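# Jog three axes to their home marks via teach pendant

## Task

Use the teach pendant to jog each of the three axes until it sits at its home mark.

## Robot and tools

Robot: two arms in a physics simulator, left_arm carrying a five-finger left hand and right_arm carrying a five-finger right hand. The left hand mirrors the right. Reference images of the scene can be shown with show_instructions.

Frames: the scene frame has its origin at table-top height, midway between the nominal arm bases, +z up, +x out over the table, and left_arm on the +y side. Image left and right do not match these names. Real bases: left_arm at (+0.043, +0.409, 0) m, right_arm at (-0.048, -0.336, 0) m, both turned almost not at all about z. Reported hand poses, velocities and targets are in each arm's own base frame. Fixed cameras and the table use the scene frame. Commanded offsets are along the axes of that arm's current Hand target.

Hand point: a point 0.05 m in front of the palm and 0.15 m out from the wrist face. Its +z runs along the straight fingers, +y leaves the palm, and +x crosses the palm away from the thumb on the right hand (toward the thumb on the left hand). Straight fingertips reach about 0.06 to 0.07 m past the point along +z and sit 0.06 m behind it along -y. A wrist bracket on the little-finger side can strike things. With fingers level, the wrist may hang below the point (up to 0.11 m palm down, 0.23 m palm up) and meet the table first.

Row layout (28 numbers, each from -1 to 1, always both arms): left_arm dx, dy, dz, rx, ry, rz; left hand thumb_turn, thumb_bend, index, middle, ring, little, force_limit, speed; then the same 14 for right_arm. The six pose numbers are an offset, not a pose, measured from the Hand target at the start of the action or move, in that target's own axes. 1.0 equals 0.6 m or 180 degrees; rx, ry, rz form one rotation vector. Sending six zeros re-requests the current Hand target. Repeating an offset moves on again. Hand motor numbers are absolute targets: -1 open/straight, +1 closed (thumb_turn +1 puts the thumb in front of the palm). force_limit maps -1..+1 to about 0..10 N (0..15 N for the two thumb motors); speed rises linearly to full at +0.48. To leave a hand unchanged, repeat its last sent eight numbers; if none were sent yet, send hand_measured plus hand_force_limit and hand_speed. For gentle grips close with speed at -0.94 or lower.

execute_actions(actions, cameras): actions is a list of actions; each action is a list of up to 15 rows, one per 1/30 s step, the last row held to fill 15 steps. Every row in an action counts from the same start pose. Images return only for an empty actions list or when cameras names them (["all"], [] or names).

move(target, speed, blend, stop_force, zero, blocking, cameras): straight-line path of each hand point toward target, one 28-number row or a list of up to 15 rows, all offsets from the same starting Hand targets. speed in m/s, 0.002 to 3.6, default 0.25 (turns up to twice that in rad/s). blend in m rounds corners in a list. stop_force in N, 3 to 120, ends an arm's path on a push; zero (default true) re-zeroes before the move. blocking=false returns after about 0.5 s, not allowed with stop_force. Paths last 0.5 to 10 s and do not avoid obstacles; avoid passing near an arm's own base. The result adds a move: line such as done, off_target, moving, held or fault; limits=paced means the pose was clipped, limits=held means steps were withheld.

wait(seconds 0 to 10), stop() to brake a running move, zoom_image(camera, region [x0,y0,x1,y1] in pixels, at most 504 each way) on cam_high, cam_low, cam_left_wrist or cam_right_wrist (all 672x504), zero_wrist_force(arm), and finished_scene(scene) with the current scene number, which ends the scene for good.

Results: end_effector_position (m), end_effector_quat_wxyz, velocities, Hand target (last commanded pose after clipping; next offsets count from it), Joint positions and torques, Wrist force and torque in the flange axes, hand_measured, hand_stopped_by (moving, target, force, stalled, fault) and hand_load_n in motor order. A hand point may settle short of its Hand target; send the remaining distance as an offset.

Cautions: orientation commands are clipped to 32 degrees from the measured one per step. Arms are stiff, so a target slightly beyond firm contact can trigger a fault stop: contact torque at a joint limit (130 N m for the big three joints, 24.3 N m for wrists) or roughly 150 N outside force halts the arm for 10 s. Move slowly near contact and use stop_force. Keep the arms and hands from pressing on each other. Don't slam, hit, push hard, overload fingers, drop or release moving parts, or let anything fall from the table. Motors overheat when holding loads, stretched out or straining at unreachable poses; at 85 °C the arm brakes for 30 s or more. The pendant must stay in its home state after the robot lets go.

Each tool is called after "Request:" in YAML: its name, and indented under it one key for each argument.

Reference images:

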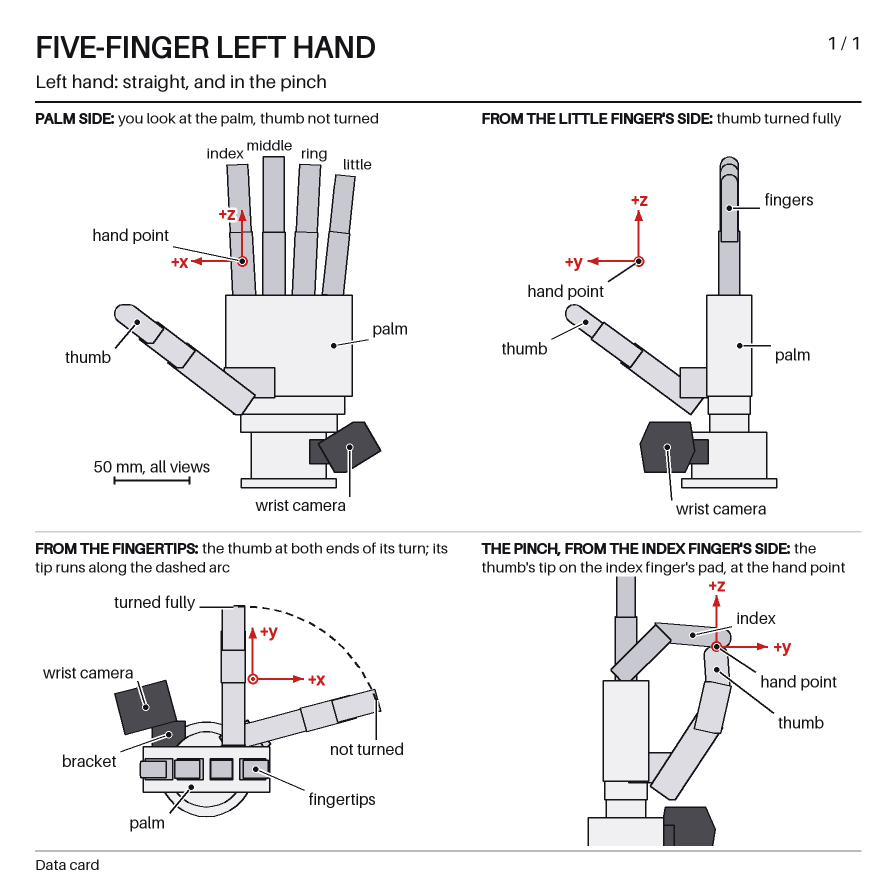

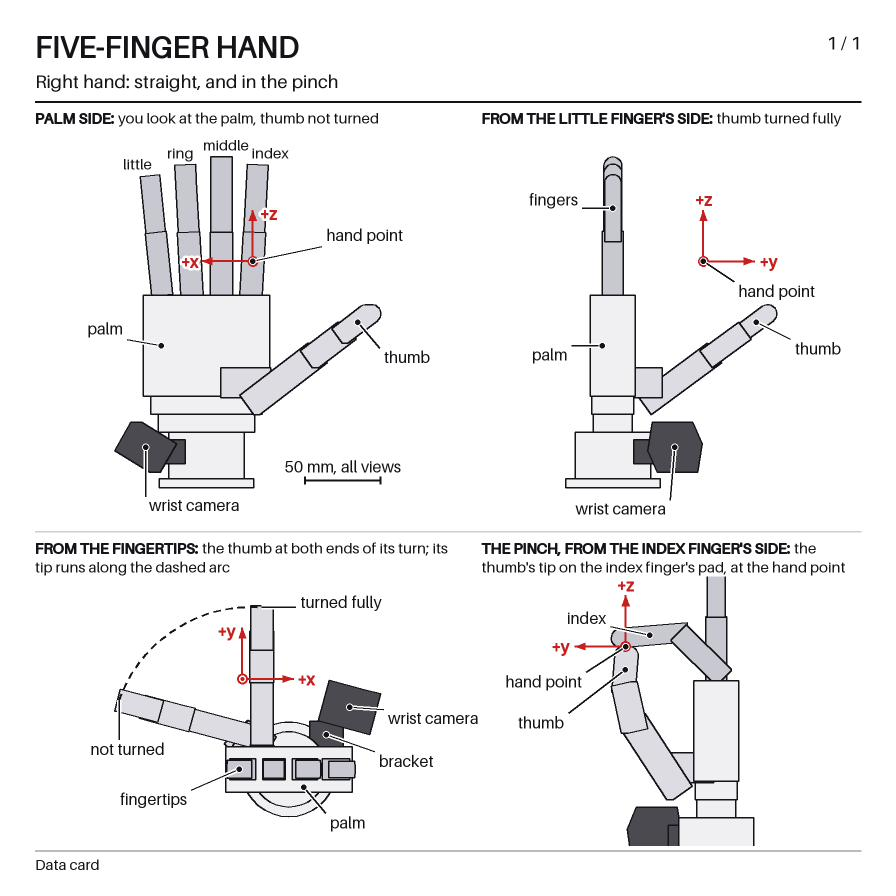

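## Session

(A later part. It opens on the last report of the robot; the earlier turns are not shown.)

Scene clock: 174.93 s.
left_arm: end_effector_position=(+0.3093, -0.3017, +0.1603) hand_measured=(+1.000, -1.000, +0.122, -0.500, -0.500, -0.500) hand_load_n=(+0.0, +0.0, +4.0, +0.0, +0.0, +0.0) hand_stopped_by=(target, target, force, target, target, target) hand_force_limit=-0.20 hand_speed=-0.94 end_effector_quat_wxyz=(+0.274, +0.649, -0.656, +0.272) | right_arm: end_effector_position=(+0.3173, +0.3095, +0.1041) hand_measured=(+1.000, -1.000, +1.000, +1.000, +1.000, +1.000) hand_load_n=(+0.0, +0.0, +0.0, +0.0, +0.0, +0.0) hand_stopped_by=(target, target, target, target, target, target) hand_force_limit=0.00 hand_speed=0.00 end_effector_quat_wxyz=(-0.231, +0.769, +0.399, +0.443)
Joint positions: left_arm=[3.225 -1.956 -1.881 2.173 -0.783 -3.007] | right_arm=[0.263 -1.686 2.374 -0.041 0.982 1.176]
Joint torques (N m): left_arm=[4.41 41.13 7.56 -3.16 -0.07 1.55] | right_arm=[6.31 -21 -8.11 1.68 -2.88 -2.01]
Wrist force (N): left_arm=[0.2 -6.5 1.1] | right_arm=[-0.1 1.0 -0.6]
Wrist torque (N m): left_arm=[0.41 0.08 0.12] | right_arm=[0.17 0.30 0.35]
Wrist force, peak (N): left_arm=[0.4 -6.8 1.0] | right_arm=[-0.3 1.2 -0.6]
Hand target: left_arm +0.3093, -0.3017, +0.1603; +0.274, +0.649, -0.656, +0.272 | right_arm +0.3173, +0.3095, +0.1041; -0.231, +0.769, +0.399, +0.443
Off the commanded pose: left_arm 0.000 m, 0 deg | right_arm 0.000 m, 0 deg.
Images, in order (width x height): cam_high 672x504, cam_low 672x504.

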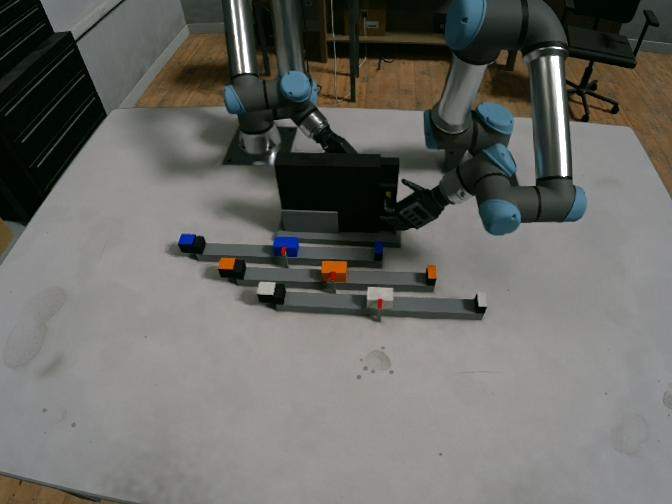

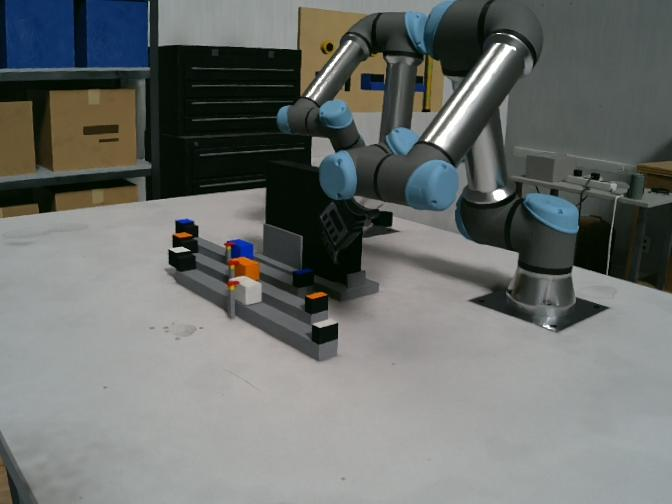

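Request:
move:
  target:
    - [0,0,0,0,0,0,1,-1,-0.5,-0.5,-0.5,-0.5,-0.2,-0.5,0,0,0,0,0,0,1,-1,1,1,1,1,0,0]
    - [0,-0.0333,0,0,0,0,1,-1,-0.5,-0.5,-0.5,-0.5,-0.2,-0.5,-0.01912,-0.0546,-0.03312,0,0,0,1,-1,1,1,1,1,0,0]
    - [0,-0.05,-0.2357,0,0,0,1,-1,-0.5,-0.5,-0.5,-0.5,-0.2,-0.5,-0.03824,-0.1092,-0.06624,0,0,0,1,-1,1,1,1,1,0,0]
  speed: [0.1, 0.06, 0.2]
  blend: [0, 0.01, 0]
  cameras: ["all"]

Request:
zoom_image:
  camera: "cam_low"
  region: [205, 230, 285, 325]

Scene clock: 179.60 s.
left_arm: end_effector_position=(+0.3402, -0.2014, +0.2597) hand_measured=(+1.000, -1.000, -0.500, -0.500, -0.500, -0.500) hand_load_n=(+0.0, +0.0, +0.0, +0.0, +0.0, +0.0) hand_stopped_by=(target, target, target, target, target, target) hand_force_limit=-0.20 hand_speed=-0.50 end_effector_quat_wxyz=(+0.274, +0.649, -0.656, +0.272) end_effector_velocity=(+0.000, +0.001, +0.001) end_effector_angular_velocity=(-0.002, +0.004, +0.001) | right_arm: end_effector_position=(+0.2373, +0.3095, +0.1042) hand_measured=(+1.000, -1.000, +1.000, +1.000, +1.000, +1.000) hand_load_n=(+0.0, +0.0, +0.0, +0.0, +0.0, +0.0) hand_stopped_by=(target, target, target, target, target, target) hand_force_limit=0.00 hand_speed=0.00 end_effector_quat_wxyz=(-0.231, +0.769, +0.399, +0.443)
Joint positions: left_arm=[3.473 -1.878 -1.757 1.738 -0.836 -2.671] | right_arm=[0.425 -1.86 2.489 -0.037 1.114 1.284]
Joint velocities: left_arm=[0.002 -0.001 0 -0.005 0 0.001] | right_arm=[within noise]
Joint torques (N m): left_arm=[5.9 18.2 11.55 -3.41 2.41 0.6] | right_arm=[-0.31 4.96 -25.77 -0.27 -2.7 -1.93]
Wrist force (N): left_arm=[0.6 0.9 -0.9] | right_arm=[-0.3 1.0 -0.4]
Wrist torque (N m): left_arm=[0.39 0.09 0.21] | right_arm=[0.16 0.32 0.34]
Wrist force, peak (N): left_arm=[0.4 -6.7 1.2] | right_arm=[0.3 1.6 -0.2]
Hand target: left_arm +0.3402, -0.2014, +0.2597; +0.274, +0.649, -0.656, +0.272 | right_arm +0.2373, +0.3096, +0.1042; -0.231, +0.769, +0.399, +0.443
Off the commanded pose: left_arm 0.000 m, 0 deg | right_arm 0.000 m, 0 deg.
move: done

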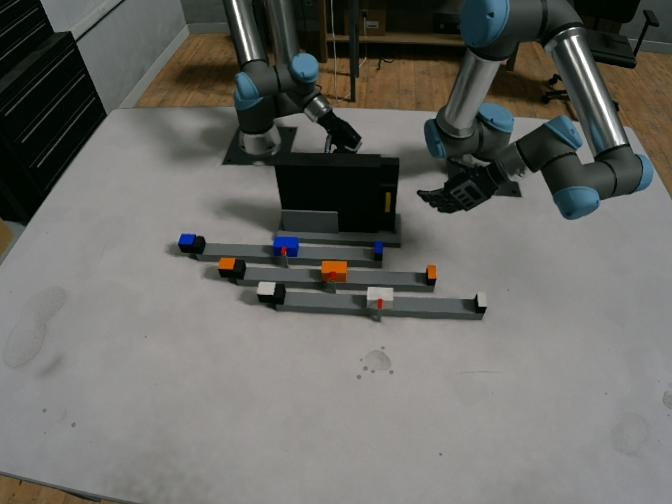

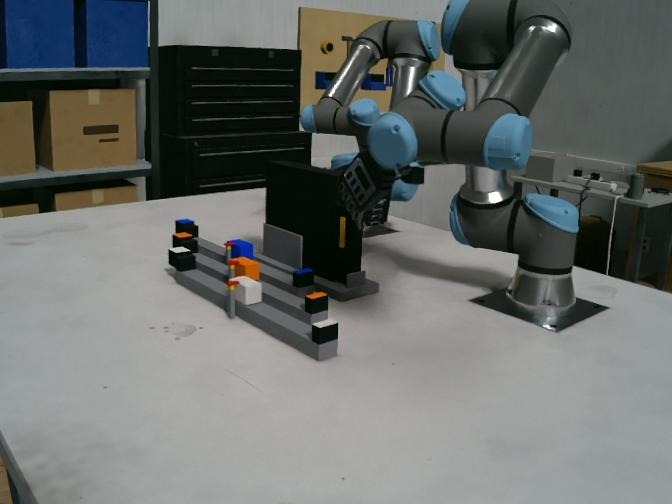

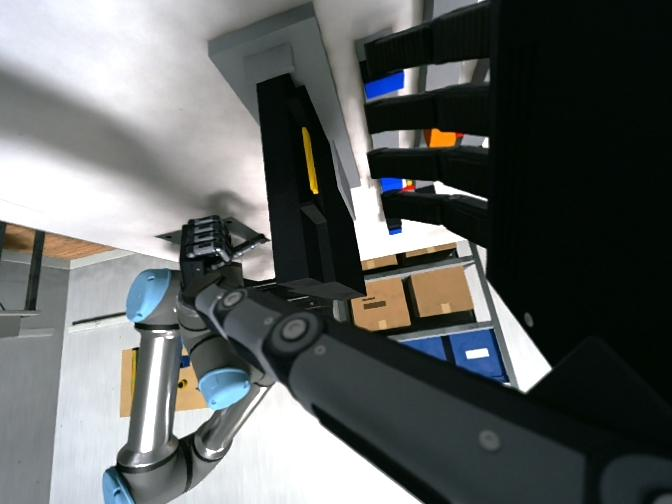

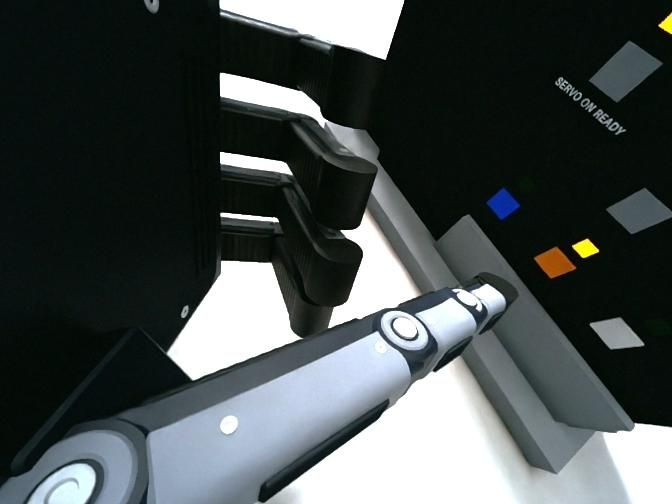

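Scaled by 5.305.

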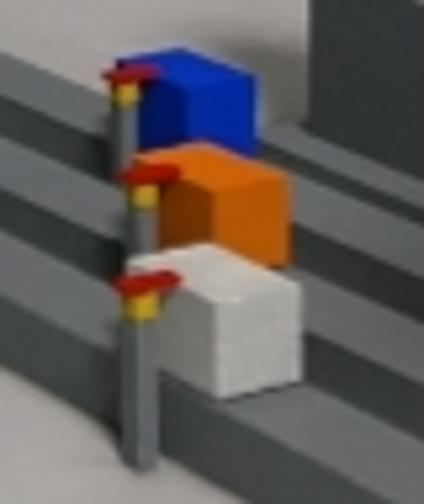

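Request:
finished_scene:
  scene: 2

The scene is finished: the task was done.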